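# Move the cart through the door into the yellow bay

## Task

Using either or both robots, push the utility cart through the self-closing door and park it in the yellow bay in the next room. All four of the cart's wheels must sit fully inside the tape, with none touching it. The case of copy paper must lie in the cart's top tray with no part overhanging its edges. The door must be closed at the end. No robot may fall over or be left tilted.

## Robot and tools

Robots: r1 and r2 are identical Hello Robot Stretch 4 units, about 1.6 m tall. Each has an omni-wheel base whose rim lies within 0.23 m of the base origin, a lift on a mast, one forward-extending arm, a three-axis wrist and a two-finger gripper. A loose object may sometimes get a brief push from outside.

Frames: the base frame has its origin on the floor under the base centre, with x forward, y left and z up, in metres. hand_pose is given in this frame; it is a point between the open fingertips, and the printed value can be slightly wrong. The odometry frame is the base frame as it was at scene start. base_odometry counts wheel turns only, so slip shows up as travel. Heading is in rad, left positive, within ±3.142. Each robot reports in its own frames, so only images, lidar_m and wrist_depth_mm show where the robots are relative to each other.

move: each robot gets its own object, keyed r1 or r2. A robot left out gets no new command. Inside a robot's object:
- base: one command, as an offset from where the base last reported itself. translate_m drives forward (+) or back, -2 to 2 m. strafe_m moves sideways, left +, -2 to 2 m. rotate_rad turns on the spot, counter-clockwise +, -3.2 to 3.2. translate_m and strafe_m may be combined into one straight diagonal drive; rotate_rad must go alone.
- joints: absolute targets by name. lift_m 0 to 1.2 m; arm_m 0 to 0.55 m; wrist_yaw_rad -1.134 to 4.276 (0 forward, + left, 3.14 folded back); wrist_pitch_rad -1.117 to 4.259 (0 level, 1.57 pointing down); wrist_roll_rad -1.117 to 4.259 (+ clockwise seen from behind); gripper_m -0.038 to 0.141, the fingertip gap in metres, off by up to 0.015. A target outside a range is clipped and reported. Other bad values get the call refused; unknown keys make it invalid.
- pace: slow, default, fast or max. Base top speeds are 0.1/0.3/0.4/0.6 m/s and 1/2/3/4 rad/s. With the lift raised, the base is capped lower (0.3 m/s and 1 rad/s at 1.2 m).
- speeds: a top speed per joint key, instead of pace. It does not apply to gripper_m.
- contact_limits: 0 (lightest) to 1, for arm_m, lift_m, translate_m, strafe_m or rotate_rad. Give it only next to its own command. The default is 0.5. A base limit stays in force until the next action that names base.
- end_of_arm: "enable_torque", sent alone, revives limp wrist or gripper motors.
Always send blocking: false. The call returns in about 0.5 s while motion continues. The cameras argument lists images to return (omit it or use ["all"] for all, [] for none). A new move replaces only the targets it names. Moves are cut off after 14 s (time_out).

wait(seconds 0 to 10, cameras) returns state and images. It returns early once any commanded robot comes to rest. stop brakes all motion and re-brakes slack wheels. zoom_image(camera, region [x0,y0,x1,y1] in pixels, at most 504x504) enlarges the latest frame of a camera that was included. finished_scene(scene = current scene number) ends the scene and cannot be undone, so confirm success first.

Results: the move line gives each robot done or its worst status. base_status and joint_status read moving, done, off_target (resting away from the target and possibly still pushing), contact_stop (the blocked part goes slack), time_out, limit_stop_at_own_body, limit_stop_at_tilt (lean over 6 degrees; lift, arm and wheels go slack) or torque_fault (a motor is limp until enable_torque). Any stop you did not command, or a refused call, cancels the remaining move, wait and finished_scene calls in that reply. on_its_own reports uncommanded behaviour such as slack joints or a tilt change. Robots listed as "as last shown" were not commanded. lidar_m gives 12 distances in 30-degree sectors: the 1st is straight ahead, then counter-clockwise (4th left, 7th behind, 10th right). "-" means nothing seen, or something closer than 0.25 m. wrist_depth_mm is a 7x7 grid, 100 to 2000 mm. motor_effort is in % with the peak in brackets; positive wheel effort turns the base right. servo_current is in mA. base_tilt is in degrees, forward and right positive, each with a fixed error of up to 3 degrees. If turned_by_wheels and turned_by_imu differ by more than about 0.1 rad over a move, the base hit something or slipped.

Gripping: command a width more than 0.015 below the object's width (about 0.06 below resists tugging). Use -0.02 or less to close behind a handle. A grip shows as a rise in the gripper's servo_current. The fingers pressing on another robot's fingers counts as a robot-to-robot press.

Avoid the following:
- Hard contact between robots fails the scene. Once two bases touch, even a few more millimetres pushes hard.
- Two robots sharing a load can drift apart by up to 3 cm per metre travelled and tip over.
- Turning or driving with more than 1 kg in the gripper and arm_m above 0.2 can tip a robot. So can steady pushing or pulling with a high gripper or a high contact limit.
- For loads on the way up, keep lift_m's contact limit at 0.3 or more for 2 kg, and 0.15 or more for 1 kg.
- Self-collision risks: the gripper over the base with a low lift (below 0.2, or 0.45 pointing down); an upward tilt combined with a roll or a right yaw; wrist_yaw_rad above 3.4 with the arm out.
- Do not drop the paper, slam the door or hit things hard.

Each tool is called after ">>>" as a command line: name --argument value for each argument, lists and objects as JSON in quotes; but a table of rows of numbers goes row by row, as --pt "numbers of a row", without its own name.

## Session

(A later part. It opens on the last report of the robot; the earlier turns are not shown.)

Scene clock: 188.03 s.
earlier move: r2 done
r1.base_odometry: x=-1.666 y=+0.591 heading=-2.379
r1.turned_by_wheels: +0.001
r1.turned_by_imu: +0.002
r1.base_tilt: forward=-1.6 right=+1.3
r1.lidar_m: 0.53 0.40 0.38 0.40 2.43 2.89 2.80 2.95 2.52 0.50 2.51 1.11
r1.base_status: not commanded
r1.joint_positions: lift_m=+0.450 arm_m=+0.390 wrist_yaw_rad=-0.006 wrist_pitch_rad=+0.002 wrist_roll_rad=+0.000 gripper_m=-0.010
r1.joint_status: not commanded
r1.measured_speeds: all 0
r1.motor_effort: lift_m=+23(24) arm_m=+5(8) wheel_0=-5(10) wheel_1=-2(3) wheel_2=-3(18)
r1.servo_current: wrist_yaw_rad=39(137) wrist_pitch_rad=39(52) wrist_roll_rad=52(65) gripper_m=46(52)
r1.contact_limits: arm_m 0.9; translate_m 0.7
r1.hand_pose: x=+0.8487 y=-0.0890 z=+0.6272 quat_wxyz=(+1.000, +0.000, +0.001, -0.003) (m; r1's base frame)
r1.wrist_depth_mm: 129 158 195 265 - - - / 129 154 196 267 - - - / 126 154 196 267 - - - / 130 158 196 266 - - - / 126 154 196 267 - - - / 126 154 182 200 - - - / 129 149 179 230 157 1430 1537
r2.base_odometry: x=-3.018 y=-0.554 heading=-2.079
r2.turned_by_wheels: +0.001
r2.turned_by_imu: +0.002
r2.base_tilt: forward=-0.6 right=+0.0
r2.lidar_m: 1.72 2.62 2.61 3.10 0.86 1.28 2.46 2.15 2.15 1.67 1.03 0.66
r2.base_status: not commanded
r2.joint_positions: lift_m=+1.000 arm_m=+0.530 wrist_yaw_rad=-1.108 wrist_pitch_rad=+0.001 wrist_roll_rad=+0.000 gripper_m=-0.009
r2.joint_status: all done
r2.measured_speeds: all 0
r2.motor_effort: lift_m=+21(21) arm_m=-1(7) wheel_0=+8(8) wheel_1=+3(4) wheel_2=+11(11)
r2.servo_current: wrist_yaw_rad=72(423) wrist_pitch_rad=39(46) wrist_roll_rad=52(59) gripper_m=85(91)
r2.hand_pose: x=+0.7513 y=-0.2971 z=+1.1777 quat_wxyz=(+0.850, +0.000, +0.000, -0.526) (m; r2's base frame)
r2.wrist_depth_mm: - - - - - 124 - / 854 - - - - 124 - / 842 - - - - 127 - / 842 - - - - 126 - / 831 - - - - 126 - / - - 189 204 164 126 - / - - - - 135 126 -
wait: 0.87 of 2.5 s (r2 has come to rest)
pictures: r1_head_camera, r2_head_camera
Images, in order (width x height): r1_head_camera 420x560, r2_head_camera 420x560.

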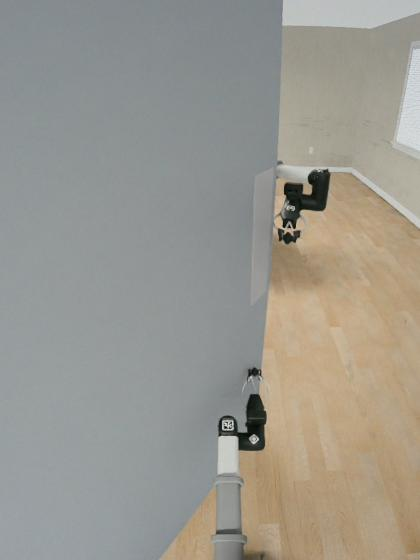

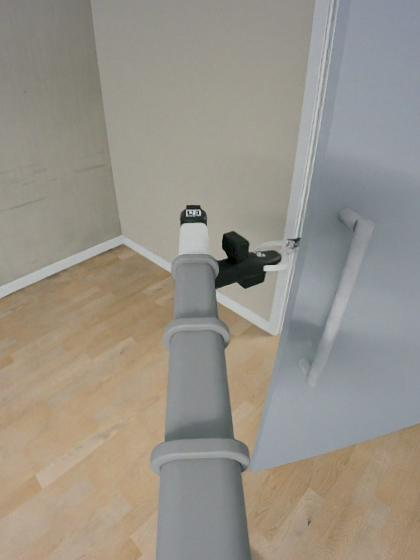

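>>> move --r2 '{"base":{"translate_m":0.09}}' --blocking false --cameras '[]'

>>> wait --seconds 2 --cameras '[]'

>>> move --r2 '{"base":{"strafe_m":-0.14}}' --blocking false --cameras '[]'

>>> wait --seconds 2.5 --cameras '["r2_head_camera","r1_head_camera"]'

Scene clock: 195.70 s.
move: r2 moving
r1: as last shown
r1.base_odometry: x=-1.666 y=+0.591 heading=-2.380
r1.turned_by_wheels: +0.000
r1.turned_by_imu: -0.001
r1.lidar_m: 0.49 0.40 0.38 0.41 2.40 2.88 2.81 2.93 2.49 0.51 2.51 1.08
r1.joint_positions: lift_m=+0.450 arm_m=+0.390 wrist_yaw_rad=-0.009 wrist_pitch_rad=+0.002 wrist_roll_rad=+0.000 gripper_m=-0.010
r1.measured_speeds: translate_m=+0.000 strafe_m=+0.000 rotate_rad=-0.003 lift_m=+0.000 arm_m=+0.000 wrist_yaw_rad=-0.022 wrist_pitch_rad=+0.000 wrist_roll_rad=+0.000
r1.motor_effort: lift_m=+23(23) arm_m=+5(5) wheel_0=-4(5) wheel_1=-2(2) wheel_2=-7(7)
r1.servo_current: wrist_yaw_rad=65(65) wrist_pitch_rad=33(46) wrist_roll_rad=33(78) gripper_m=46(46)
r1.contact_limits: arm_m 0.9; translate_m 0.7
r1.hand_pose: x=+0.8484 y=-0.0899 z=+0.6272 quat_wxyz=(+1.000, +0.000, +0.001, -0.004) (m; r1's base frame)
r1.wrist_depth_mm: 128 158 189 257 - - - / 125 149 189 257 - - - / 122 149 196 257 - - - / 126 150 190 258 - - - / 119 154 190 258 - - - / 125 149 183 200 183 - - / 122 145 167 182 164 1336 1537
r2.base_odometry: x=-3.033 y=-0.581 heading=-2.079
r2.turned_by_wheels: +0.000
r2.turned_by_imu: +0.001
r2.base_tilt: forward=-0.7 right=+0.0
r2.lidar_m: 1.70 2.57 2.59 3.06 0.89 1.23 2.44 2.16 2.17 1.64 0.99 0.63
r2.base_status: translate_m moving
r2.joint_positions: lift_m=+1.000 arm_m=+0.530 wrist_yaw_rad=-1.116 wrist_pitch_rad=+0.001 wrist_roll_rad=+0.000 gripper_m=-0.009
r2.joint_status: not commanded
r2.measured_speeds: translate_m=+0.121 strafe_m=+0.000 rotate_rad=-0.006 lift_m=+0.000 arm_m=+0.000 wrist_yaw_rad=-0.047 wrist_pitch_rad=+0.000 wrist_roll_rad=+0.000
r2.motor_effort: lift_m=+20(21) arm_m=-3(4) wheel_0=+8(17) wheel_1=+7(11) wheel_2=-10(10)
r2.servo_current: wrist_yaw_rad=59(78) wrist_pitch_rad=39(46) wrist_roll_rad=39(59) gripper_m=78(85)
r2.hand_pose: x=+0.7490 y=-0.2975 z=+1.1777 quat_wxyz=(+0.848, +0.000, +0.000, -0.530) (m; r2's base frame)
r2.wrist_depth_mm: 820 - - - - 120 - / 842 - - - - 121 - / 842 - - - - 122 - / 831 - - - - 120 - / - - - - - 121 - / 842 - 187 202 180 121 - / 820 - - - - 121 -
pictures: none
No camera images: "cameras" was empty.

Scene clock: 196.70 s.
earlier move: r2 done
r1.base_odometry: x=-1.666 y=+0.591 heading=-2.380
r1.turned_by_wheels: -0.001
r1.turned_by_imu: -0.001
r1.base_tilt: forward=-1.6 right=+1.3
r1.lidar_m: 0.52 0.39 0.36 0.45 2.42 2.90 2.78 2.93 2.50 0.50 2.51 0.79
r1.base_status: not commanded
r1.joint_positions: lift_m=+0.450 arm_m=+0.390 wrist_yaw_rad=-0.013 wrist_pitch_rad=+0.002 wrist_roll_rad=+0.000 gripper_m=-0.010
r1.joint_status: not commanded
r1.measured_speeds: all 0
r1.motor_effort: lift_m=+23(23) arm_m=+5(5) wheel_0=-9(9) wheel_1=-2(3) wheel_2=-13(13)
r1.servo_current: wrist_yaw_rad=78(98) wrist_pitch_rad=46(52) wrist_roll_rad=46(78) gripper_m=46(46)
r1.contact_limits: arm_m 0.9; translate_m 0.7
r1.hand_pose: x=+0.8480 y=-0.0913 z=+0.6272 quat_wxyz=(+1.000, +0.000, +0.001, -0.007) (m; r1's base frame)
r1.wrist_depth_mm: - 153 182 249 - - - / 121 144 183 250 - - - / 124 144 183 250 - - - / 118 140 183 250 - - - / 115 148 183 249 - - - / 121 144 179 198 182 - - / 118 140 163 187 1281 135 1537
r2.base_odometry: x=-3.061 y=-0.633 heading=-2.078
r2.turned_by_wheels: +0.000
r2.turned_by_imu: +0.001
r2.base_tilt: forward=-0.6 right=+0.1
r2.lidar_m: 1.66 2.55 2.55 3.03 0.92 1.15 2.53 2.20 2.20 1.60 0.91 0.58
r2.base_status: done
r2.joint_positions: lift_m=+1.000 arm_m=+0.530 wrist_yaw_rad=-1.117 wrist_pitch_rad=+0.001 wrist_roll_rad=+0.000 gripper_m=-0.009
r2.joint_status: not commanded
r2.measured_speeds: all 0
r2.motor_effort: lift_m=+21(21) arm_m=-3(4) wheel_0=+4(17) wheel_1=+4(11) wheel_2=-3(12)
r2.servo_current: wrist_yaw_rad=52(78) wrist_pitch_rad=39(46) wrist_roll_rad=52(59) gripper_m=91(91)
r2.hand_pose: x=+0.7487 y=-0.2975 z=+1.1777 quat_wxyz=(+0.848, +0.000, +0.000, -0.530) (m; r2's base frame)
r2.wrist_depth_mm: 759 - - - - 338 - / 768 - - - - 347 192 / - - - - - 353 172 / - - - - - 355 - / - - - - - 353 196 / 788 - 187 202 180 343 193 / - - - - - 274 -
wait: 1.00 of 2 s (r2 has come to rest)
pictures: none
No camera images: "cameras" was empty.

Scene clock: 197.20 s.
move: r2 moving
r1: as last shown
r1.turned_by_wheels: +0.000
r1.turned_by_imu: +0.000
r1.lidar_m: 0.51 0.40 0.37 0.44 2.41 2.88 2.81 2.92 2.49 0.52 2.51 0.78
r1.servo_current: wrist_yaw_rad=91(91) wrist_pitch_rad=39(46) wrist_roll_rad=39(65) gripper_m=46(46)
r1.contact_limits: arm_m 0.9; translate_m 0.7
r1.wrist_depth_mm: - 153 182 248 - - - / 121 143 183 248 - - - / 124 144 182 250 - - - / 118 140 183 250 - - - / 115 149 183 250 - - - / 121 144 179 197 182 - - / 117 140 162 187 1281 134 1537
r2.base_odometry: x=-3.093 y=-0.615 heading=-2.078
r2.turned_by_wheels: +0.000
r2.turned_by_imu: +0.000
r2.base_tilt: forward=-0.6 right=+0.1
r2.lidar_m: 1.62 2.57 2.57 3.02 0.94 1.25 2.50 2.20 2.18 1.57 0.89 0.56
r2.base_status: strafe_m moving
r2.joint_positions: lift_m=+1.000 arm_m=+0.530 wrist_yaw_rad=-1.117 wrist_pitch_rad=+0.001 wrist_roll_rad=+0.000 gripper_m=-0.009
r2.joint_status: not commanded
r2.measured_speeds: translate_m=+0.000 strafe_m=-0.140 rotate_rad=+0.002 lift_m=+0.000 arm_m=+0.000 wrist_yaw_rad=+0.000 wrist_pitch_rad=+0.000 wrist_roll_rad=+0.000
r2.motor_effort: lift_m=+20(21) arm_m=-3(4) wheel_0=+13(14) wheel_1=-11(12) wheel_2=+0(3)
r2.servo_current: wrist_yaw_rad=46(59) wrist_pitch_rad=46(46) wrist_roll_rad=52(59) gripper_m=78(91)
r2.hand_pose: x=+0.7487 y=-0.2975 z=+1.1777 quat_wxyz=(+0.848, +0.000, +0.000, -0.530) (m; r2's base frame)
r2.wrist_depth_mm: 768 - - - - 307 - / 788 - - - - 317 - / 741 - - - - 322 - / - - - - - 324 180 / - - - - - 324 - / 768 - 187 204 181 314 - / 759 - - - - 247 -
pictures: none
No camera images: "cameras" was empty.

Scene clock: 198.37 s.
earlier move: r2 done
r1.base_odometry: x=-1.666 y=+0.591 heading=-2.380
r1.turned_by_wheels: +0.000
r1.turned_by_imu: +0.000
r1.base_tilt: forward=-1.6 right=+1.3
r1.lidar_m: 0.53 0.40 0.38 0.42 2.42 2.90 2.82 2.95 2.51 0.51 2.49 0.91
r1.base_status: not commanded
r1.joint_positions: lift_m=+0.450 arm_m=+0.390 wrist_yaw_rad=-0.013 wrist_pitch_rad=+0.002 wrist_roll_rad=+0.000 gripper_m=-0.010
r1.joint_status: not commanded
r1.measured_speeds: all 0
r1.motor_effort: lift_m=+23(24) arm_m=+5(5) wheel_0=-9(9) wheel_1=-2(3) wheel_2=-13(13)
r1.servo_current: wrist_yaw_rad=78(91) wrist_pitch_rad=39(52) wrist_roll_rad=59(65) gripper_m=39(46)
r1.contact_limits: arm_m 0.9; translate_m 0.7
r1.hand_pose: x=+0.8480 y=-0.0913 z=+0.6272 quat_wxyz=(+1.000, +0.000, +0.001, -0.007) (m; r1's base frame)
r1.wrist_depth_mm: - 153 182 249 - - - / 121 144 183 250 - - - / 125 144 183 251 - - - / 118 140 184 249 - - - / 115 149 183 251 - - - / 121 144 178 198 182 - - / 117 139 162 186 1281 135 1537
r2.base_odometry: x=-3.184 y=-0.565 heading=-2.078
r2.turned_by_wheels: +0.000
r2.turned_by_imu: +0.000
r2.base_tilt: forward=-0.7 right=+0.1
r2.lidar_m: 0.58 2.65 2.63 3.13 1.03 1.48 2.44 2.10 2.12 1.50 0.94 0.52
r2.base_status: done
r2.joint_positions: lift_m=+1.000 arm_m=+0.530 wrist_yaw_rad=-1.117 wrist_pitch_rad=+0.001 wrist_roll_rad=+0.000 gripper_m=-0.009
r2.joint_status: not commanded
r2.measured_speeds: all 0
r2.motor_effort: lift_m=+20(21) arm_m=-3(4) wheel_0=+1(14) wheel_1=-3(12) wheel_2=+0(3)
r2.servo_current: wrist_yaw_rad=46(59) wrist_pitch_rad=39(46) wrist_roll_rad=39(65) gripper_m=85(91)
r2.hand_pose: x=+0.7487 y=-0.2975 z=+1.1777 quat_wxyz=(+0.848, +0.000, +0.000, -0.530) (m; r2's base frame)
r2.wrist_depth_mm: - - - - - 262 - / - - - - - 209 - / - - - - - 212 - / - - - - - 214 - / - - - - - 213 - / - - 188 203 180 211 - / - - - - - 167 -
wait: 1.17 of 2.5 s (r2 has come to rest)
pictures: r1_head_camera, r2_head_camera
Images, in order (width x height): r1_head_camera 420x560, r2_head_camera 420x560.

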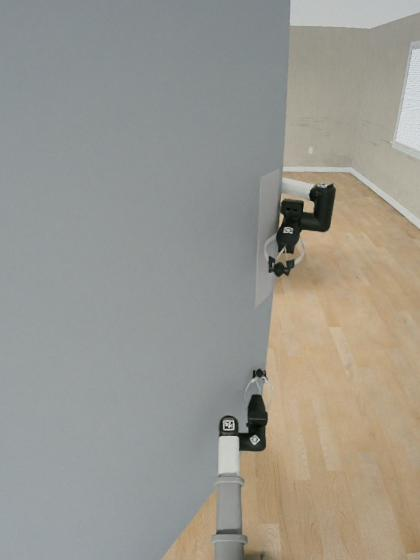

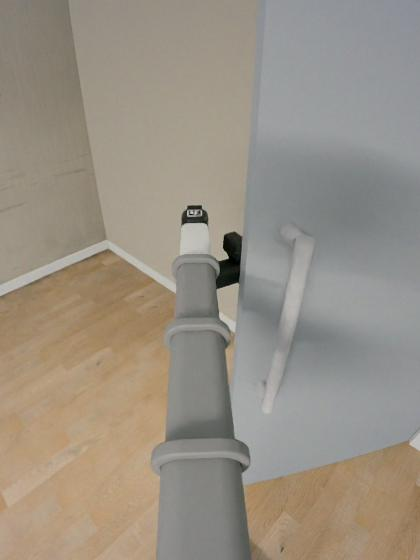

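>>> move --r2 '{"base":{"translate_m":-0.27,"strafe_m":-0.04},"contact_limits":{"translate_m":0.9}}' --blocking false --cameras '[]'

>>> wait --seconds 3 --cameras '[]'

>>> move --r2 '{"base":{"translate_m":-0.34,"strafe_m":-0.2},"contact_limits":{"translate_m":0.9}}' --blocking false --cameras '[]'

>>> wait --seconds 4 --cameras '["r2_head_camera","r1_head_camera","r2_head_right_camera"]'

Scene clock: 206.93 s.
move: r2 moving
r1: as last shown
r1.turned_by_wheels: +0.001
r1.turned_by_imu: +0.001
r1.lidar_m: 0.52 0.40 0.39 0.40 2.41 2.91 2.81 2.94 2.49 0.51 2.50 0.93
r1.joint_positions: lift_m=+0.450 arm_m=+0.390 wrist_yaw_rad=-0.012 wrist_pitch_rad=+0.002 wrist_roll_rad=+0.000 gripper_m=-0.010
r1.measured_speeds: translate_m=+0.000 strafe_m=+0.001 rotate_rad=+0.010 lift_m=+0.000 arm_m=+0.000 wrist_yaw_rad=+0.039 wrist_pitch_rad=+0.000 wrist_roll_rad=+0.000
r1.motor_effort: lift_m=+23(23) arm_m=+5(5) wheel_0=-9(11) wheel_1=-3(3) wheel_2=-8(13)
r1.servo_current: wrist_yaw_rad=78(98) wrist_pitch_rad=39(46) wrist_roll_rad=46(65) gripper_m=46(52)
r1.contact_limits: arm_m 0.9; translate_m 0.7
r1.hand_pose: x=+0.8481 y=-0.0909 z=+0.6272 quat_wxyz=(+1.000, +0.000, +0.001, -0.006) (m; r1's base frame)
r1.wrist_depth_mm: 133 160 196 268 - - - / 131 156 198 270 - - - / 127 156 198 270 - - - / 131 156 198 268 - - - / 127 155 198 270 - - - / 127 156 183 191 - - - / 126 146 182 181 145 1464 1537
r2.base_odometry: x=-3.172 y=-0.535 heading=-2.078
r2.turned_by_wheels: +0.001
r2.turned_by_imu: +0.002
r2.base_tilt: forward=-0.6 right=+0.1
r2.lidar_m: 0.59 2.66 2.67 3.16 1.01 1.55 2.37 2.06 2.07 1.48 0.99 0.55
r2.base_status: translate_m moving; strafe_m moving
r2.joint_positions: lift_m=+1.000 arm_m=+0.530 wrist_yaw_rad=-1.117 wrist_pitch_rad=+0.001 wrist_roll_rad=-0.001 gripper_m=-0.009
r2.joint_status: not commanded
r2.measured_speeds: translate_m=-0.119 strafe_m=-0.017 rotate_rad=+0.004 lift_m=+0.000 arm_m=+0.000 wrist_yaw_rad=+0.000 wrist_pitch_rad=+0.000 wrist_roll_rad=-0.008
r2.motor_effort: lift_m=+21(21) arm_m=-4(4) wheel_0=-2(6) wheel_1=-8(11) wheel_2=+19(19)
r2.servo_current: wrist_yaw_rad=46(59) wrist_pitch_rad=46(46) wrist_roll_rad=59(59) gripper_m=85(91)
r2.contact_limits: translate_m 0.9
r2.hand_pose: x=+0.7487 y=-0.2975 z=+1.1777 quat_wxyz=(+0.848, +0.000, +0.001, -0.530) (m; r2's base frame)
r2.wrist_depth_mm: - - - - - 206 - / - - - - - 209 - / - - - - - 212 - / - - - - - 212 - / - - - - - 208 - / - - 187 202 181 202 - / - - - - - 156 -
pictures: none
No camera images: "cameras" was empty.

Scene clock: 208.80 s.
earlier move: r2 done
r1.base_odometry: x=-1.666 y=+0.591 heading=-2.379
r1.turned_by_wheels: +0.001
r1.turned_by_imu: +0.001
r1.base_tilt: forward=-1.6 right=+1.3
r1.lidar_m: 0.71 0.47 0.41 0.43 2.42 2.91 2.80 2.95 2.52 0.52 2.51 3.46
r1.base_status: not commanded
r1.joint_positions: lift_m=+0.450 arm_m=+0.390 wrist_yaw_rad=-0.003 wrist_pitch_rad=+0.002 wrist_roll_rad=+0.000 gripper_m=-0.010
r1.joint_status: not commanded
r1.measured_speeds: all 0
r1.motor_effort: lift_m=+23(24) arm_m=+5(5) wheel_0=-3(11) wheel_1=-1(3) wheel_2=-1(13)
r1.servo_current: wrist_yaw_rad=33(98) wrist_pitch_rad=33(52) wrist_roll_rad=39(65) gripper_m=46(52)
r1.contact_limits: arm_m 0.9; translate_m 0.7
r1.hand_pose: x=+0.8490 y=-0.0882 z=+0.6272 quat_wxyz=(+1.000, +0.000, +0.001, -0.001) (m; r1's base frame)
r1.wrist_depth_mm: 314 375 - - - - - / 312 389 - - - - - / 314 394 - - - - - / 315 392 - - - - - / 314 389 - - - - - / 303 389 - 195 - - - / 312 362 180 180 153 1464 1499
r2.base_odometry: x=-3.088 y=-0.309 heading=-2.078
r2.turned_by_wheels: -0.001
r2.turned_by_imu: +0.001
r2.base_tilt: forward=-0.7 right=+0.1
r2.lidar_m: 0.58 2.88 2.86 1.04 0.96 3.70 2.16 1.88 1.87 1.67 1.34 0.58
r2.base_status: done
r2.joint_positions: lift_m=+1.000 arm_m=+0.530 wrist_yaw_rad=-1.109 wrist_pitch_rad=+0.001 wrist_roll_rad=-0.002 gripper_m=-0.009
r2.joint_status: not commanded
r2.measured_speeds: all 0
r2.motor_effort: lift_m=+20(21) arm_m=-3(4) wheel_0=-3(7) wheel_1=-3(11) wheel_2=+8(25)
r2.servo_current: wrist_yaw_rad=72(78) wrist_pitch_rad=39(46) wrist_roll_rad=52(59) gripper_m=85(91)
r2.contact_limits: translate_m 0.9
r2.hand_pose: x=+0.7512 y=-0.2971 z=+1.1777 quat_wxyz=(+0.850, +0.000, +0.001, -0.526) (m; r2's base frame)
r2.wrist_depth_mm: - - - - 322 - - / - - - - 242 - - / - - - - 248 - - / - - - - 252 - - / - - - - 254 - - / - - 188 195 162 - - / - - - - 157 - -
wait: 1.87 of 3 s (r2 has come to rest)
pictures: none
No camera images: "cameras" was empty.

Scene clock: 209.30 s.
move: r2 moving
r1: as last shown
r1.turned_by_wheels: +0.000
r1.turned_by_imu: +0.000
r1.lidar_m: 0.77 0.47 0.42 0.44 2.41 2.89 2.81 2.95 2.52 0.52 2.52 3.46
r1.motor_effort: lift_m=+23(23) arm_m=+5(5) wheel_0=-3(4) wheel_1=-1(1) wheel_2=-1(1)
r1.servo_current: wrist_yaw_rad=39(65) wrist_pitch_rad=39(46) wrist_roll_rad=59(59) gripper_m=39(46)
r1.contact_limits: arm_m 0.9; translate_m 0.7
r1.wrist_depth_mm: 340 413 - - - - - / 342 415 - - - - - / 342 415 - - - - - / 342 413 - - - - - / 342 415 - - - - - / 340 410 - 195 - - - / 340 394 180 180 153 1464 1537
r2.base_odometry: x=-3.088 y=-0.273 heading=-2.076
r2.turned_by_wheels: +0.002
r2.turned_by_imu: +0.005
r2.base_tilt: forward=-0.7 right=+0.1
r2.lidar_m: 0.58 2.90 2.89 0.96 0.97 3.54 2.10 1.85 1.85 1.66 1.38 0.57
r2.base_status: translate_m moving; strafe_m moving
r2.joint_positions: lift_m=+1.000 arm_m=+0.530 wrist_yaw_rad=-1.108 wrist_pitch_rad=+0.001 wrist_roll_rad=-0.002 gripper_m=-0.009
r2.joint_status: not commanded
r2.measured_speeds: translate_m=-0.123 strafe_m=-0.069 rotate_rad=-0.004 lift_m=+0.000 arm_m=+0.000 wrist_yaw_rad=+0.000 wrist_pitch_rad=+0.000 wrist_roll_rad=+0.000
r2.motor_effort: lift_m=+20(21) arm_m=-4(4) wheel_0=+7(11) wheel_1=-5(9) wheel_2=+27(28)
r2.servo_current: wrist_yaw_rad=85(85) wrist_pitch_rad=39(46) wrist_roll_rad=52(52) gripper_m=72(85)
r2.contact_limits: translate_m 0.9
r2.hand_pose: x=+0.7516 y=-0.2971 z=+1.1777 quat_wxyz=(+0.851, +0.000, +0.001, -0.526) (m; r2's base frame)
r2.wrist_depth_mm: - - - - 210 - - / - - - - 215 - - / - - - - 217 - - / - - - - 220 - - / - - - - 180 - - / - - 190 195 162 - - / - - - - 149 - -
pictures: none
No camera images: "cameras" was empty.

Scene clock: 211.47 s.
earlier move: r2 done
r1.base_odometry: x=-1.666 y=+0.591 heading=-2.379
r1.turned_by_wheels: +0.000
r1.turned_by_imu: +0.000
r1.base_tilt: forward=-1.6 right=+1.3
r1.lidar_m: 1.17 0.59 0.42 0.44 2.44 2.90 2.80 2.97 2.53 0.53 2.52 3.47
r1.base_status: not commanded
r1.joint_positions: lift_m=+0.450 arm_m=+0.390 wrist_yaw_rad=-0.003 wrist_pitch_rad=+0.002 wrist_roll_rad=+0.000 gripper_m=-0.010
r1.joint_status: not commanded
r1.measured_speeds: all 0
r1.motor_effort: lift_m=+23(23) arm_m=+4(5) wheel_0=-4(4) wheel_1=-1(2) wheel_2=-1(1)
r1.servo_current: wrist_yaw_rad=52(65) wrist_pitch_rad=39(52) wrist_roll_rad=46(65) gripper_m=39(46)
r1.contact_limits: arm_m 0.9; translate_m 0.7
r1.hand_pose: x=+0.8490 y=-0.0882 z=+0.6272 quat_wxyz=(+1.000, +0.000, +0.001, -0.001) (m; r1's base frame)
r1.wrist_depth_mm: - - - - - - - / - - - - - - - / - - - - - - - / - - - - - - - / - - - - - - - / - - - 194 - - - / 1098 1464 180 181 153 1464 1499
r2.base_odometry: x=-3.098 y=+0.085 heading=-2.077
r2.turned_by_wheels: -0.001
r2.turned_by_imu: +0.045
r2.base_tilt: forward=-0.7 right=+0.1
r2.lidar_m: 0.59 3.22 3.27 1.10 1.35 2.74 1.70 1.50 1.51 1.69 1.50 0.57
r2.base_status: done
r2.joint_positions: lift_m=+1.000 arm_m=+0.530 wrist_yaw_rad=-1.107 wrist_pitch_rad=+0.001 wrist_roll_rad=-0.001 gripper_m=-0.009
r2.joint_status: not commanded
r2.measured_speeds: all 0
r2.motor_effort: lift_m=+20(21) arm_m=-5(5) wheel_0=+8(20) wheel_1=-1(9) wheel_2=+9(32)
r2.servo_current: wrist_yaw_rad=85(91) wrist_pitch_rad=39(46) wrist_roll_rad=46(59) gripper_m=85(91)
r2.contact_limits: translate_m 0.9
r2.hand_pose: x=+0.7519 y=-0.2970 z=+1.1777 quat_wxyz=(+0.851, +0.000, +0.001, -0.526) (m; r2's base frame)
r2.wrist_depth_mm: - - - 255 146 - - / - - - 259 147 - - / - - - 266 148 106 - / - - - 268 150 107 - / - - - 239 163 107 - / - - 189 202 157 107 - / - 1060 - - 141 - -
wait: 2.17 of 4 s (r2 has come to rest)
pictures: r1_head_camera, r2_head_camera, r2_head_right_camera
Images, in order (width x height): r1_head_camera 420x560, r2_head_camera 420x560, r2_head_right_camera 420x672.

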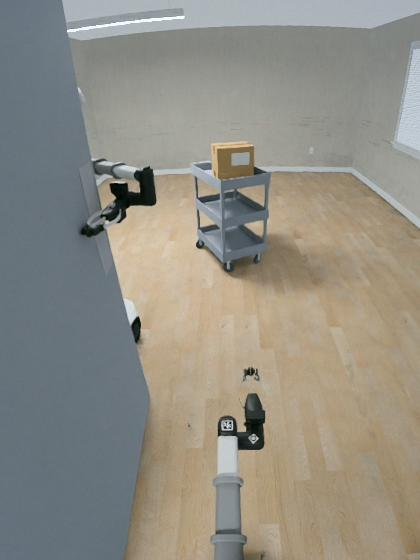

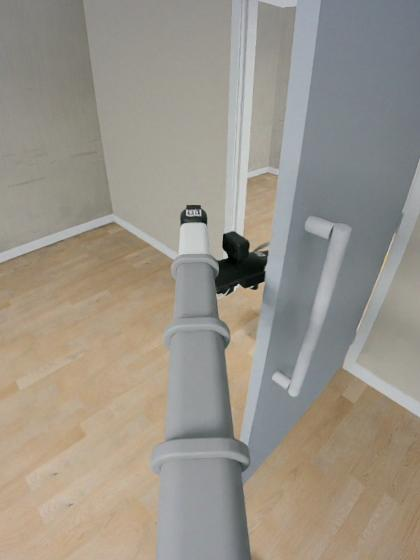

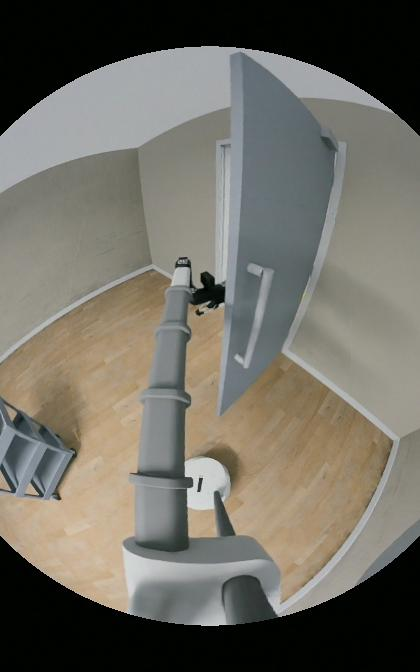

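>>> move --r2 '{"base":{"translate_m":-0.2,"strafe_m":-0.14},"contact_limits":{"translate_m":0.9}}' --r1 '{"joints":{"arm_m":0.1,"gripper_m":0.138,"wrist_roll_rad":1.571,"lift_m":0.9}}' --blocking false --cameras '[]'

>>> wait --seconds 4 --cameras '[]'

>>> move --r2 '{"base":{"translate_m":-0.16,"strafe_m":-0.14},"contact_limits":{"translate_m":0.9}}' --blocking false --cameras '[]'

>>> wait --seconds 4 --cameras '["r2_head_camera","r1_head_camera","r2_head_right_camera"]'

Scene clock: 217.77 s.
move: r1 moving; r2 moving
r1.base_odometry: x=-1.666 y=+0.591 heading=-2.379
r1.turned_by_wheels: +0.000
r1.turned_by_imu: +0.000
r1.base_tilt: forward=-1.6 right=+1.3
r1.lidar_m: 1.18 0.60 0.43 0.43 2.41 2.89 2.79 2.96 2.49 0.52 2.51 3.48
r1.base_status: not commanded
r1.joint_positions: lift_m=+0.488 arm_m=+0.339 wrist_yaw_rad=-0.002 wrist_pitch_rad=+0.002 wrist_roll_rad=+0.582 gripper_m=+0.012
r1.joint_status: lift_m moving; arm_m moving; wrist_roll_rad moving; gripper_m moving
r1.measured_speeds: translate_m=+0.000 strafe_m=+0.000 rotate_rad=+0.000 lift_m=+0.146 arm_m=-0.195 wrist_yaw_rad=+0.000 wrist_pitch_rad=+0.000 wrist_roll_rad=+1.820
r1.motor_effort: lift_m=+27(27) arm_m=-4(6) wheel_0=-4(4) wheel_1=-1(1) wheel_2=-1(1)
r1.servo_current: wrist_yaw_rad=52(72) wrist_pitch_rad=39(46) wrist_roll_rad=72(104) gripper_m=59(78)
r1.contact_limits: translate_m 0.7
r1.hand_pose: x=+0.7983 y=-0.0881 z=+0.6652 quat_wxyz=(+0.958, +0.287, +0.001, -0.001) (m; r1's base frame)
r1.wrist_depth_mm: - - - - - - - / - - - - - - - / - - - - - - - / - - - - - - 1808 / - - - - - 1756 1366 / - - 209 205 187 1366 1118 / - - - 1576 181 1042 931
r2.base_odometry: x=-3.102 y=+0.119 heading=-2.074
r2.turned_by_wheels: +0.003
r2.turned_by_imu: +0.004
r2.base_tilt: forward=-0.6 right=+0.0
r2.lidar_m: 0.58 3.26 3.28 1.13 1.38 2.69 1.67 1.46 1.49 1.70 1.50 0.58
r2.base_status: translate_m moving; strafe_m moving
r2.joint_positions: lift_m=+1.000 arm_m=+0.530 wrist_yaw_rad=-1.106 wrist_pitch_rad=+0.001 wrist_roll_rad=-0.001 gripper_m=-0.009
r2.joint_status: not commanded
r2.measured_speeds: translate_m=-0.112 strafe_m=-0.076 rotate_rad=-0.004 lift_m=+0.000 arm_m=+0.000 wrist_yaw_rad=+0.002 wrist_pitch_rad=+0.000 wrist_roll_rad=+0.000
r2.motor_effort: lift_m=+20(20) arm_m=-5(5) wheel_0=+14(16) wheel_1=-7(8) wheel_2=+28(29)
r2.servo_current: wrist_yaw_rad=85(85) wrist_pitch_rad=39(46) wrist_roll_rad=46(52) gripper_m=85(85)
r2.contact_limits: translate_m 0.9
r2.hand_pose: x=+0.7523 y=-0.2970 z=+1.1777 quat_wxyz=(+0.851, +0.000, +0.001, -0.525) (m; r2's base frame)
r2.wrist_depth_mm: - - - 272 136 - - / - - - 274 137 - - / - - - 247 139 - - / - - - 250 141 - - / - - - 224 142 106 - / - - 186 201 137 - - / - 891 - - 130 - -
pictures: none
No camera images: "cameras" was empty.

Scene clock: 219.47 s.
earlier move: r1 moving; r2 done
r1.base_odometry: x=-1.666 y=+0.591 heading=-2.379
r1.turned_by_wheels: +0.000
r1.turned_by_imu: +0.000
r1.base_tilt: forward=-1.6 right=+1.3
r1.lidar_m: 2.42 0.68 0.42 0.42 2.43 2.88 2.80 2.96 2.51 0.51 2.50 3.47
r1.base_status: not commanded
r1.joint_positions: lift_m=+0.886 arm_m=+0.100 wrist_yaw_rad=-0.002 wrist_pitch_rad=+0.002 wrist_roll_rad=+1.569 gripper_m=+0.138
r1.joint_status: lift_m moving; arm_m moving; wrist_roll_rad moving; gripper_m moving
r1.measured_speeds: translate_m=+0.000 strafe_m=+0.000 rotate_rad=+0.000 lift_m=+0.094 arm_m=+0.000 wrist_yaw_rad=+0.000 wrist_pitch_rad=+0.000 wrist_roll_rad=+0.000
r1.motor_effort: lift_m=+22(28) arm_m=-5(9) wheel_0=-3(4) wheel_1=-1(2) wheel_2=-1(1)
r1.servo_current: wrist_yaw_rad=46(72) wrist_pitch_rad=39(52) wrist_roll_rad=52(104) gripper_m=52(98)
r1.contact_limits: translate_m 0.7
r1.hand_pose: x=+0.5592 y=-0.0881 z=+1.0640 quat_wxyz=(+0.708, +0.706, +0.000, -0.002) (m; r1's base frame)
r1.wrist_depth_mm: - - - - - - 1499 / - - - - - - 1499 / - - - - - - 1537 / - - - - - - 1499 / - - - - - - 1576 / - 210 - - - 197 1537 / - - - 150 - - 1499
r2.base_odometry: x=-3.125 y=+0.327 heading=-2.073
r2.turned_by_wheels: +0.001
r2.turned_by_imu: +0.095
r2.base_tilt: forward=-0.6 right=+0.1
r2.lidar_m: 0.67 3.42 1.26 1.29 4.31 2.05 1.37 1.27 1.31 1.59 1.50 0.64
r2.base_status: done
r2.joint_positions: lift_m=+1.000 arm_m=+0.530 wrist_yaw_rad=-1.085 wrist_pitch_rad=+0.001 wrist_roll_rad=-0.001 gripper_m=-0.009
r2.joint_status: not commanded
r2.measured_speeds: all 0
r2.motor_effort: lift_m=+20(20) arm_m=-9(9) wheel_0=+14(27) wheel_1=+5(9) wheel_2=+26(36)
r2.servo_current: wrist_yaw_rad=260(273) wrist_pitch_rad=39(46) wrist_roll_rad=39(52) gripper_m=78(85)
r2.contact_limits: translate_m 0.9
r2.hand_pose: x=+0.7586 y=-0.2958 z=+1.1777 quat_wxyz=(+0.856, +0.000, +0.001, -0.516) (m; r2's base frame)
r2.wrist_depth_mm: - - - 251 123 - - / - - - 253 133 - - / - - - 259 125 - - / - 1281 - 263 126 - - / 866 - - 216 128 - - / - - 185 190 139 - - / - - - - 127 - -
wait: 1.70 of 4 s (r2 has come to rest)
pictures: none
No camera images: "cameras" was empty.

Scene clock: 219.97 s.
earlier move: r1 moving
move: r2 moving
r1.base_odometry: x=-1.666 y=+0.591 heading=-2.379
r1.turned_by_wheels: +0.000
r1.turned_by_imu: +0.000
r1.base_tilt: forward=-1.6 right=+1.3
r1.lidar_m: 2.43 0.68 0.42 0.43 2.41 2.89 2.79 2.95 2.50 0.52 2.53 3.49
r1.base_status: not commanded
r1.joint_positions: lift_m=+0.900 arm_m=+0.100 wrist_yaw_rad=-0.002 wrist_pitch_rad=+0.002 wrist_roll_rad=+1.569 gripper_m=+0.138
r1.joint_status: lift_m moving; arm_m moving; wrist_roll_rad moving; the others done
r1.measured_speeds: all 0
r1.motor_effort: lift_m=+23(26) arm_m=-3(7) wheel_0=-4(4) wheel_1=-1(1) wheel_2=-1(1)
r1.servo_current: wrist_yaw_rad=52(65) wrist_pitch_rad=46(46) wrist_roll_rad=33(72) gripper_m=39(46)
r1.contact_limits: translate_m 0.7
r1.hand_pose: x=+0.5592 y=-0.0881 z=+1.0772 quat_wxyz=(+0.708, +0.706, +0.000, -0.002) (m; r1's base frame)
r1.wrist_depth_mm: - - - - - - 1499 / - - - - - - 1499 / - - - - - - 1537 / - - - - - - 1499 / - - - - - - 1576 / - 209 - - - 197 1537 / - - - 150 - - 1576
r2.base_odometry: x=-3.134 y=+0.356 heading=-2.060
r2.turned_by_wheels: +0.013
r2.turned_by_imu: +0.037
r2.base_tilt: forward=-0.5 right=+0.0
r2.lidar_m: 0.65 3.49 1.28 1.32 4.31 1.95 1.33 1.24 1.31 1.58 1.47 0.62
r2.base_status: translate_m moving; strafe_m moving
r2.joint_positions: lift_m=+1.000 arm_m=+0.530 wrist_yaw_rad=-1.085 wrist_pitch_rad=+0.001 wrist_roll_rad=-0.001 gripper_m=-0.009
r2.joint_status: not commanded
r2.measured_speeds: translate_m=-0.061 strafe_m=-0.082 rotate_rad=+0.111 lift_m=+0.000 arm_m=+0.000 wrist_yaw_rad=+0.000 wrist_pitch_rad=+0.000 wrist_roll_rad=+0.000
r2.motor_effort: lift_m=+20(20) arm_m=-11(11) wheel_0=+13(18) wheel_1=-5(7) wheel_2=+36(36)
r2.servo_current: wrist_yaw_rad=267(267) wrist_pitch_rad=39(46) wrist_roll_rad=46(52) gripper_m=78(78)
r2.contact_limits: translate_m 0.9
r2.hand_pose: x=+0.7587 y=-0.2958 z=+1.1777 quat_wxyz=(+0.856, +0.000, +0.001, -0.516) (m; r2's base frame)
r2.wrist_depth_mm: - - - 237 125 - - / - - - 242 126 - - / - - - 247 127 - - / - 1308 - 250 128 - - / 891 - - 221 129 - - / - - 187 192 142 - - / - - - - 129 - -
pictures: none
No camera images: "cameras" was empty.

Scene clock: 220.03 s.
earlier move: r1 done; r2 moving
r1.base_odometry: x=-1.666 y=+0.591 heading=-2.379
r1.turned_by_wheels: +0.000
r1.turned_by_imu: +0.000
r1.base_tilt: forward=-1.6 right=+1.3
r1.lidar_m: 2.43 0.68 0.43 0.44 2.41 2.90 2.79 2.94 2.50 0.51 2.52 3.44
r1.base_status: not commanded
r1.joint_positions: lift_m=+0.900 arm_m=+0.100 wrist_yaw_rad=-0.002 wrist_pitch_rad=+0.002 wrist_roll_rad=+1.569 gripper_m=+0.138
r1.joint_status: all done
r1.measured_speeds: all 0
r1.motor_effort: lift_m=+24(26) arm_m=-4(7) wheel_0=-4(4) wheel_1=-1(1) wheel_2=-1(1)
r1.servo_current: wrist_yaw_rad=59(65) wrist_pitch_rad=33(46) wrist_roll_rad=46(72) gripper_m=46(46)
r1.contact_limits: translate_m 0.7
r1.hand_pose: x=+0.5592 y=-0.0881 z=+1.0772 quat_wxyz=(+0.708, +0.706, +0.000, -0.002) (m; r1's base frame)
r1.wrist_depth_mm: - - - - - - 1499 / - - - - - - 1537 / - - - - - - 1499 / - - - - - - 1537 / - - - - - - 1576 / - 208 - - - 196 1618 / - - - 149 - - 1576
r2.base_odometry: x=-3.134 y=+0.368 heading=-2.066
r2.turned_by_wheels: -0.006
r2.turned_by_imu: +0.010
r2.base_tilt: forward=-0.6 right=+0.1
r2.lidar_m: 0.68 3.48 1.31 1.34 4.32 1.92 1.32 1.25 1.30 1.58 1.47 0.63
r2.base_status: translate_m moving; strafe_m moving
r2.joint_positions: lift_m=+1.000 arm_m=+0.530 wrist_yaw_rad=-1.085 wrist_pitch_rad=+0.001 wrist_roll_rad=-0.001 gripper_m=-0.009
r2.joint_status: not commanded
r2.measured_speeds: translate_m=-0.198 strafe_m=-0.094 rotate_rad=-0.229 lift_m=+0.000 arm_m=+0.000 wrist_yaw_rad=+0.000 wrist_pitch_rad=+0.000 wrist_roll_rad=+0.000
r2.motor_effort: lift_m=+20(20) arm_m=-11(11) wheel_0=+18(19) wheel_1=-4(7) wheel_2=+31(36)
r2.servo_current: wrist_yaw_rad=254(267) wrist_pitch_rad=39(46) wrist_roll_rad=52(52) gripper_m=78(78)
r2.contact_limits: translate_m 0.9
r2.hand_pose: x=+0.7587 y=-0.2958 z=+1.1777 quat_wxyz=(+0.856, +0.000, +0.001, -0.516) (m; r2's base frame)
r2.wrist_depth_mm: - - - 238 123 - - / - - - 244 124 - - / - - - 290 136 - - / - 1255 - 296 127 - - / 891 - - 222 128 - - / - - 185 196 140 - - / - - - - 127 - -
wait: 0.07 of 4 s (r1 has come to rest)
pictures: r1_head_camera, r2_head_camera, r2_head_right_camera
Images, in order (width x height): r1_head_camera 420x560, r2_head_camera 420x560, r2_head_right_camera 420x672.

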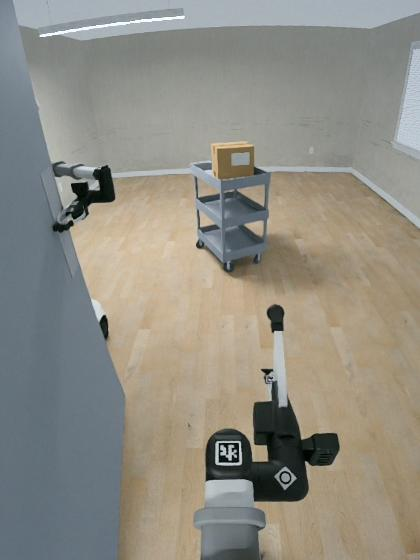

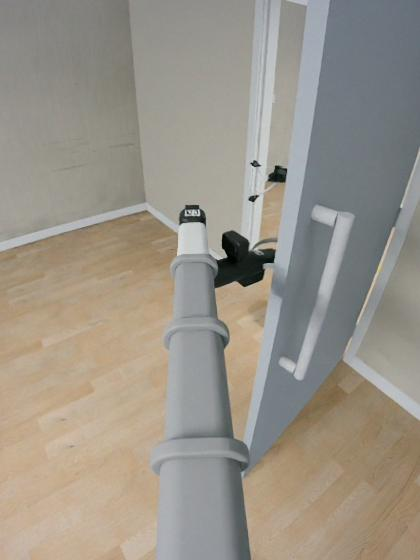

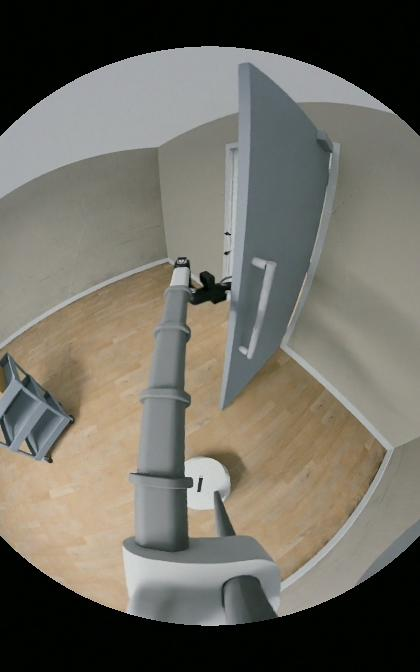

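>>> wait --seconds 3 --cameras '["r1_head_camera","r2_head_right_camera","r1_head_left_camera"]'

Scene clock: 225.90 s.
earlier move: r2 contact_stop
r1.base_odometry: x=-1.666 y=+0.591 heading=-2.379
r1.turned_by_wheels: +0.000
r1.turned_by_imu: +0.000
r1.base_tilt: forward=-1.6 right=+1.3
r1.lidar_m: 2.41 0.59 0.43 0.45 2.43 2.88 2.82 2.95 2.51 0.49 2.52 3.48
r1.base_status: not commanded
r1.joint_positions: lift_m=+0.900 arm_m=+0.100 wrist_yaw_rad=-0.002 wrist_pitch_rad=+0.002 wrist_roll_rad=+1.569 gripper_m=+0.138
r1.joint_status: all done
r1.measured_speeds: all 0
r1.motor_effort: lift_m=+24(26) arm_m=-4(7) wheel_0=-4(4) wheel_1=-1(1) wheel_2=-1(1)
r1.servo_current: wrist_yaw_rad=59(65) wrist_pitch_rad=39(52) wrist_roll_rad=46(72) gripper_m=46(52)
r1.contact_limits: translate_m 0.7
r1.hand_pose: x=+0.5592 y=-0.0881 z=+1.0772 quat_wxyz=(+0.708, +0.706, +0.000, -0.002) (m; r1's base frame)
r1.wrist_depth_mm: - - - - - - 1537 / - - - - - - 1537 / - - - - - - 1576 / - - - - - - 1499 / - - - - - - 1576 / - 211 - - - 196 1576 / - - - 149 - - 1537
r2.base_odometry: x=-3.187 y=+0.456 heading=-1.790
r2.turned_by_wheels: +0.277
r2.turned_by_imu: +0.378
r2.base_tilt: forward=-0.6 right=+0.0
r2.lidar_m: 3.40 3.55 1.41 4.39 2.12 1.37 1.19 1.20 1.49 1.39 1.14 0.71
r2.base_status: translate_m contact_stop (by the wheels' count: -0.085 of -0.160); strafe_m contact_stop (by the wheels' count: -0.122 of -0.140)
r2.joint_positions: lift_m=+1.000 arm_m=+0.530 wrist_yaw_rad=-1.111 wrist_pitch_rad=+0.001 wrist_roll_rad=-0.001 gripper_m=-0.009
r2.joint_status: not commanded
r2.measured_speeds: all 0
r2.on_its_own: the wheels are slack since a contact_stop
r2.motor_effort: lift_m=+20(20) arm_m=-9(16) wheel_0=+0(26) wheel_1=+0(7) wheel_2=+0(36)
r2.servo_current: wrist_yaw_rad=65(267) wrist_pitch_rad=39(46) wrist_roll_rad=52(59) gripper_m=78(85)
r2.contact_limits: translate_m 0.9
r2.hand_pose: x=+0.7510 y=-0.2972 z=+1.1777 quat_wxyz=(+0.850, +0.000, +0.001, -0.527) (m; r2's base frame)
r2.wrist_depth_mm: - - - - 194 - - / - - - - 198 234 - / - - - - 196 229 - / - 1537 - 1464 198 231 - / - 1499 - 1499 199 232 - / - - 189 202 176 236 - / - - - - 198 234 -
wait: 0.00 of 3 s (r2 has come to rest)
pictures: r1_head_camera, r1_head_left_camera, r2_head_right_camera
Images, in order (width x height): r1_head_camera 420x560, r1_head_left_camera 420x672, r2_head_right_camera 420x672.

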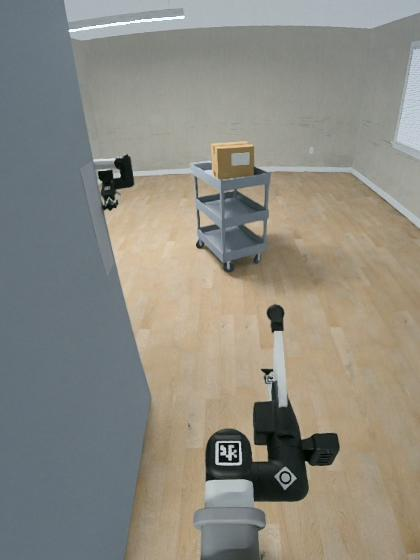

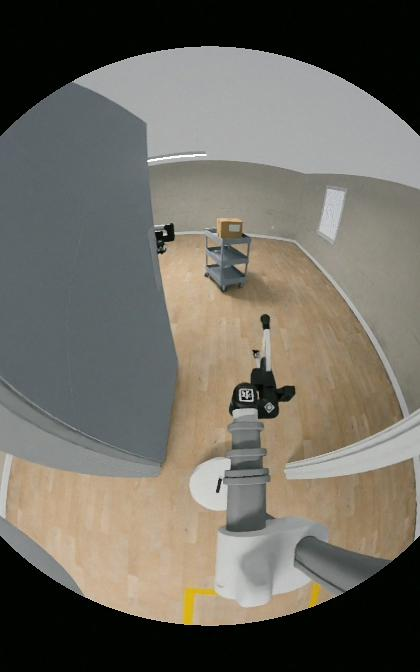

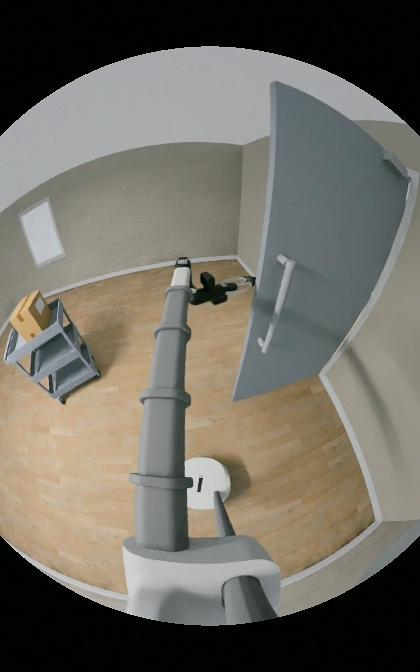

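>>> move --r2 '{"base":{"translate_m":-0.25,"strafe_m":-0.08},"contact_limits":{"translate_m":1.0},"pace":"slow"}' --blocking false --cameras '[]'

>>> wait --seconds 4 --cameras '["r1_head_left_camera","r2_head_right_camera"]'

Scene clock: 238.70 s.
move: r2 moving
r1: as last shown
r1.lidar_m: 2.41 0.60 0.40 0.44 2.42 2.91 2.80 2.95 2.47 0.51 2.52 3.48
r1.motor_effort: lift_m=+24(24) arm_m=-4(5) wheel_0=-3(4) wheel_1=-1(1) wheel_2=-1(1)
r1.servo_current: wrist_yaw_rad=52(65) wrist_pitch_rad=46(52) wrist_roll_rad=52(52) gripper_m=46(46)
r1.contact_limits: translate_m 0.7
r1.wrist_depth_mm: - - - - - - 1499 / - - - - - - 1537 / - - - - - - 1499 / - - - - - - 1499 / - - - - - - 1537 / - 210 - - - 196 1537 / - - - 149 - - 1576
r2.base_odometry: x=-3.188 y=+0.469 heading=-1.788
r2.turned_by_wheels: +0.001
r2.turned_by_imu: +0.002
r2.base_tilt: forward=-0.6 right=+0.0
r2.lidar_m: 3.40 3.58 1.39 4.41 2.07 1.34 1.19 1.19 1.48 1.42 1.13 0.74
r2.base_status: translate_m moving; strafe_m moving
r2.joint_positions: lift_m=+1.000 arm_m=+0.530 wrist_yaw_rad=-1.109 wrist_pitch_rad=+0.001 wrist_roll_rad=-0.001 gripper_m=-0.009
r2.joint_status: not commanded
r2.measured_speeds: translate_m=-0.049 strafe_m=-0.015 rotate_rad=+0.002 lift_m=+0.000 arm_m=+0.000 wrist_yaw_rad=+0.000 wrist_pitch_rad=+0.000 wrist_roll_rad=+0.000
r2.motor_effort: lift_m=+20(20) arm_m=-9(9) wheel_0=-3(5) wheel_1=-4(6) wheel_2=+20(20)
r2.servo_current: wrist_yaw_rad=65(78) wrist_pitch_rad=39(46) wrist_roll_rad=46(59) gripper_m=72(85)
r2.contact_limits: translate_m 1
r2.hand_pose: x=+0.7515 y=-0.2971 z=+1.1777 quat_wxyz=(+0.850, +0.000, +0.001, -0.526) (m; r2's base frame)
r2.wrist_depth_mm: - - - - 195 - - / - - - - 197 236 - / - 1499 - - 195 229 - / - 1537 - 1229 198 231 - / - 1537 - - 199 232 - / - 1499 190 202 174 233 - / - - - - 135 235 -
pictures: none
No camera images: "cameras" was empty.

Scene clock: 242.07 s.
earlier move: r2 done
r1.base_odometry: x=-1.666 y=+0.591 heading=-2.379
r1.turned_by_wheels: +0.000
r1.turned_by_imu: +0.000
r1.base_tilt: forward=-1.6 right=+1.3
r1.lidar_m: 2.44 0.61 0.39 0.44 2.41 2.92 2.81 2.94 2.50 0.49 2.52 3.45
r1.base_status: not commanded
r1.joint_positions: lift_m=+0.900 arm_m=+0.100 wrist_yaw_rad=-0.002 wrist_pitch_rad=+0.002 wrist_roll_rad=+1.569 gripper_m=+0.138
r1.joint_status: not commanded
r1.measured_speeds: all 0
r1.motor_effort: lift_m=+24(24) arm_m=-4(5) wheel_0=-4(4) wheel_1=-1(2) wheel_2=-1(1)
r1.servo_current: wrist_yaw_rad=65(72) wrist_pitch_rad=46(52) wrist_roll_rad=59(72) gripper_m=39(46)
r1.contact_limits: translate_m 0.7
r1.hand_pose: x=+0.5592 y=-0.0881 z=+1.0772 quat_wxyz=(+0.708, +0.706, +0.000, -0.002) (m; r1's base frame)
r1.wrist_depth_mm: - - - - - - 1537 / - - - - - - 1499 / - - - - - - 1537 / - - - - - - 1537 / - - - - - - 1537 / - 210 - - - 197 1618 / - - - 150 - - 1537
r2.base_odometry: x=-3.212 y=+0.718 heading=-1.790
r2.turned_by_wheels: -0.002
r2.turned_by_imu: +0.054
r2.base_tilt: forward=-0.6 right=+0.0
r2.lidar_m: 3.78 1.62 1.66 4.42 1.59 1.05 0.96 0.96 1.23 1.37 1.39 0.90
r2.base_status: done
r2.joint_positions: lift_m=+1.000 arm_m=+0.530 wrist_yaw_rad=-1.117 wrist_pitch_rad=+0.001 wrist_roll_rad=-0.001 gripper_m=-0.009
r2.joint_status: not commanded
r2.measured_speeds: all 0
r2.motor_effort: lift_m=+20(20) arm_m=-5(11) wheel_0=-4(16) wheel_1=-3(6) wheel_2=+3(34)
r2.servo_current: wrist_yaw_rad=59(286) wrist_pitch_rad=46(46) wrist_roll_rad=39(59) gripper_m=72(85)
r2.contact_limits: translate_m 1
r2.hand_pose: x=+0.7488 y=-0.2975 z=+1.1777 quat_wxyz=(+0.848, +0.000, +0.001, -0.530) (m; r2's base frame)
r2.wrist_depth_mm: - 287 366 - - - - / 272 289 307 - - - - / - 289 303 - - - - / - 289 349 - - - - / - 289 349 - - - - / - 289 186 193 176 - - / - 270 - - - - -
wait: 3.37 of 4 s (r2 has come to rest)
pictures: r1_head_left_camera, r2_head_right_camera
Images, in order (width x height): r1_head_left_camera 420x672, r2_head_right_camera 420x672.

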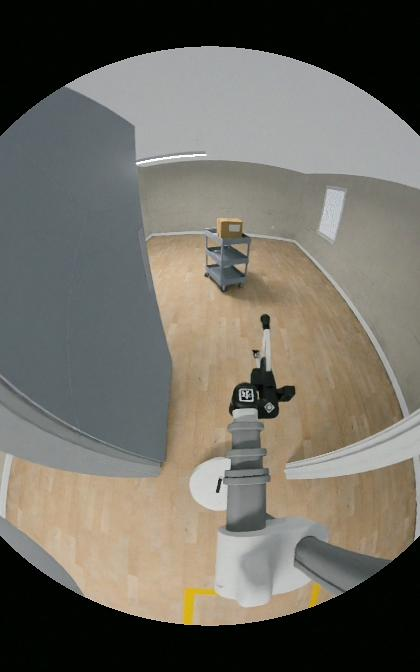

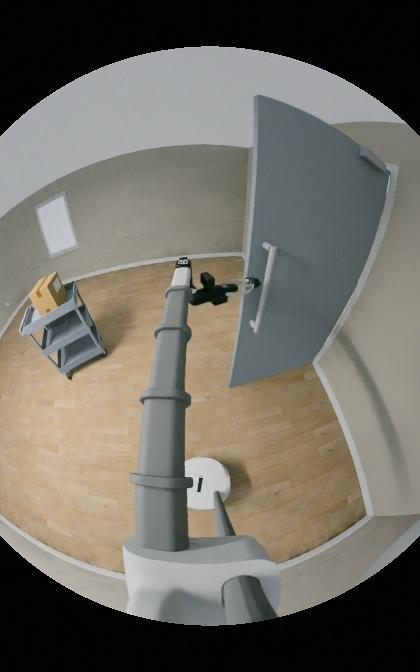

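>>> wait --seconds 0.5 --cameras '["r1_head_left_camera","r2_head_right_camera","r2_head_camera"]'

Scene clock: 247.57 s.
r1.base_odometry: x=-1.666 y=+0.591 heading=-2.379
r1.turned_by_wheels: -0.001
r1.turned_by_imu: -0.002
r1.base_tilt: forward=-1.7 right=+1.3
r1.lidar_m: 0.37 0.33 0.34 0.42 2.41 2.90 2.83 2.95 2.51 0.50 2.52 0.62
r1.base_status: not commanded
r1.joint_positions: lift_m=+0.900 arm_m=+0.100 wrist_yaw_rad=-0.013 wrist_pitch_rad=+0.002 wrist_roll_rad=+1.569 gripper_m=+0.138
r1.joint_status: not commanded
r1.measured_speeds: all 0
r1.motor_effort: lift_m=+24(24) arm_m=+8(5) wheel_0=-1(4) wheel_1=+2(2) wheel_2=-13(1)
r1.servo_current: wrist_yaw_rad=72(72) wrist_pitch_rad=46(52) wrist_roll_rad=39(72) gripper_m=39(46)
r1.contact_limits: translate_m 0.7
r1.hand_pose: x=+0.5578 y=-0.0911 z=+1.0772 quat_wxyz=(+0.708, +0.707, -0.004, -0.005) (m; r1's base frame)
r1.wrist_depth_mm: - - - - - - 1499 / 418 413 410 410 407 407 410 / 351 347 345 343 343 343 342 / 298 298 298 297 297 297 296 / 262 262 262 262 260 262 259 / 233 202 235 234 237 205 231 / 213 210 210 141 209 208 211
r2.base_odometry: x=-3.212 y=+0.718 heading=-1.790
r2.turned_by_wheels: +0.000
r2.turned_by_imu: +0.001
r2.base_tilt: forward=-0.7 right=+0.1
r2.lidar_m: 3.77 1.61 1.65 4.43 1.58 1.05 0.95 0.96 1.25 1.36 1.39 1.62
r2.base_status: done
r2.joint_positions: lift_m=+1.000 arm_m=+0.530 wrist_yaw_rad=-1.117 wrist_pitch_rad=+0.001 wrist_roll_rad=-0.001 gripper_m=-0.009
r2.joint_status: not commanded
r2.measured_speeds: all 0
r2.motor_effort: lift_m=+20(20) arm_m=-5(11) wheel_0=-4(16) wheel_1=-3(6) wheel_2=+3(34)
r2.servo_current: wrist_yaw_rad=59(286) wrist_pitch_rad=46(46) wrist_roll_rad=52(59) gripper_m=72(85)
r2.contact_limits: translate_m 1
r2.hand_pose: x=+0.7488 y=-0.2975 z=+1.1777 quat_wxyz=(+0.848, +0.000, +0.001, -0.530) (m; r2's base frame)
r2.wrist_depth_mm: - - - - - - - / - - - - - - - / - - - - - - - / - - - - - - - / - - - - - - - / - - 181 193 176 - - / - - - - - - -
wait: 0.50 s; at rest from the start
pictures: r1_head_left_camera, r2_head_camera, r2_head_right_camera
Images, in order (width x height): r1_head_left_camera 420x672, r2_head_camera 420x560, r2_head_right_camera 420x672.

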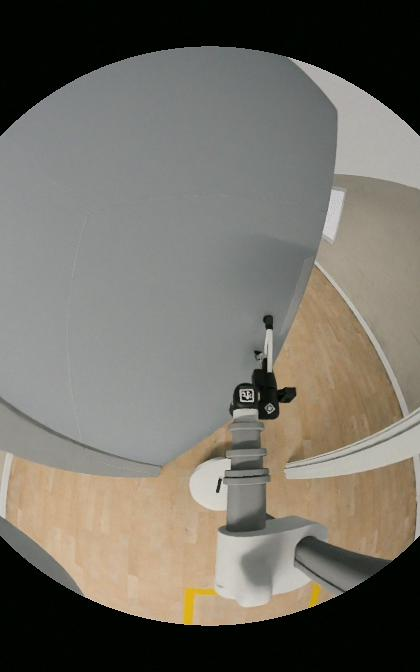

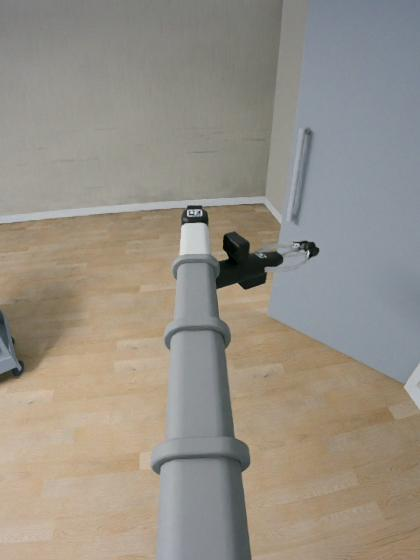

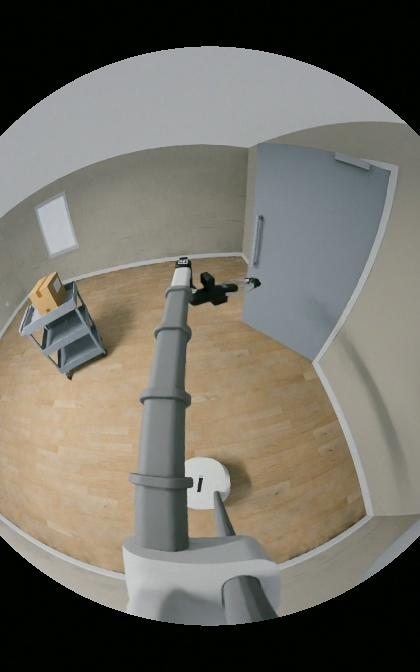

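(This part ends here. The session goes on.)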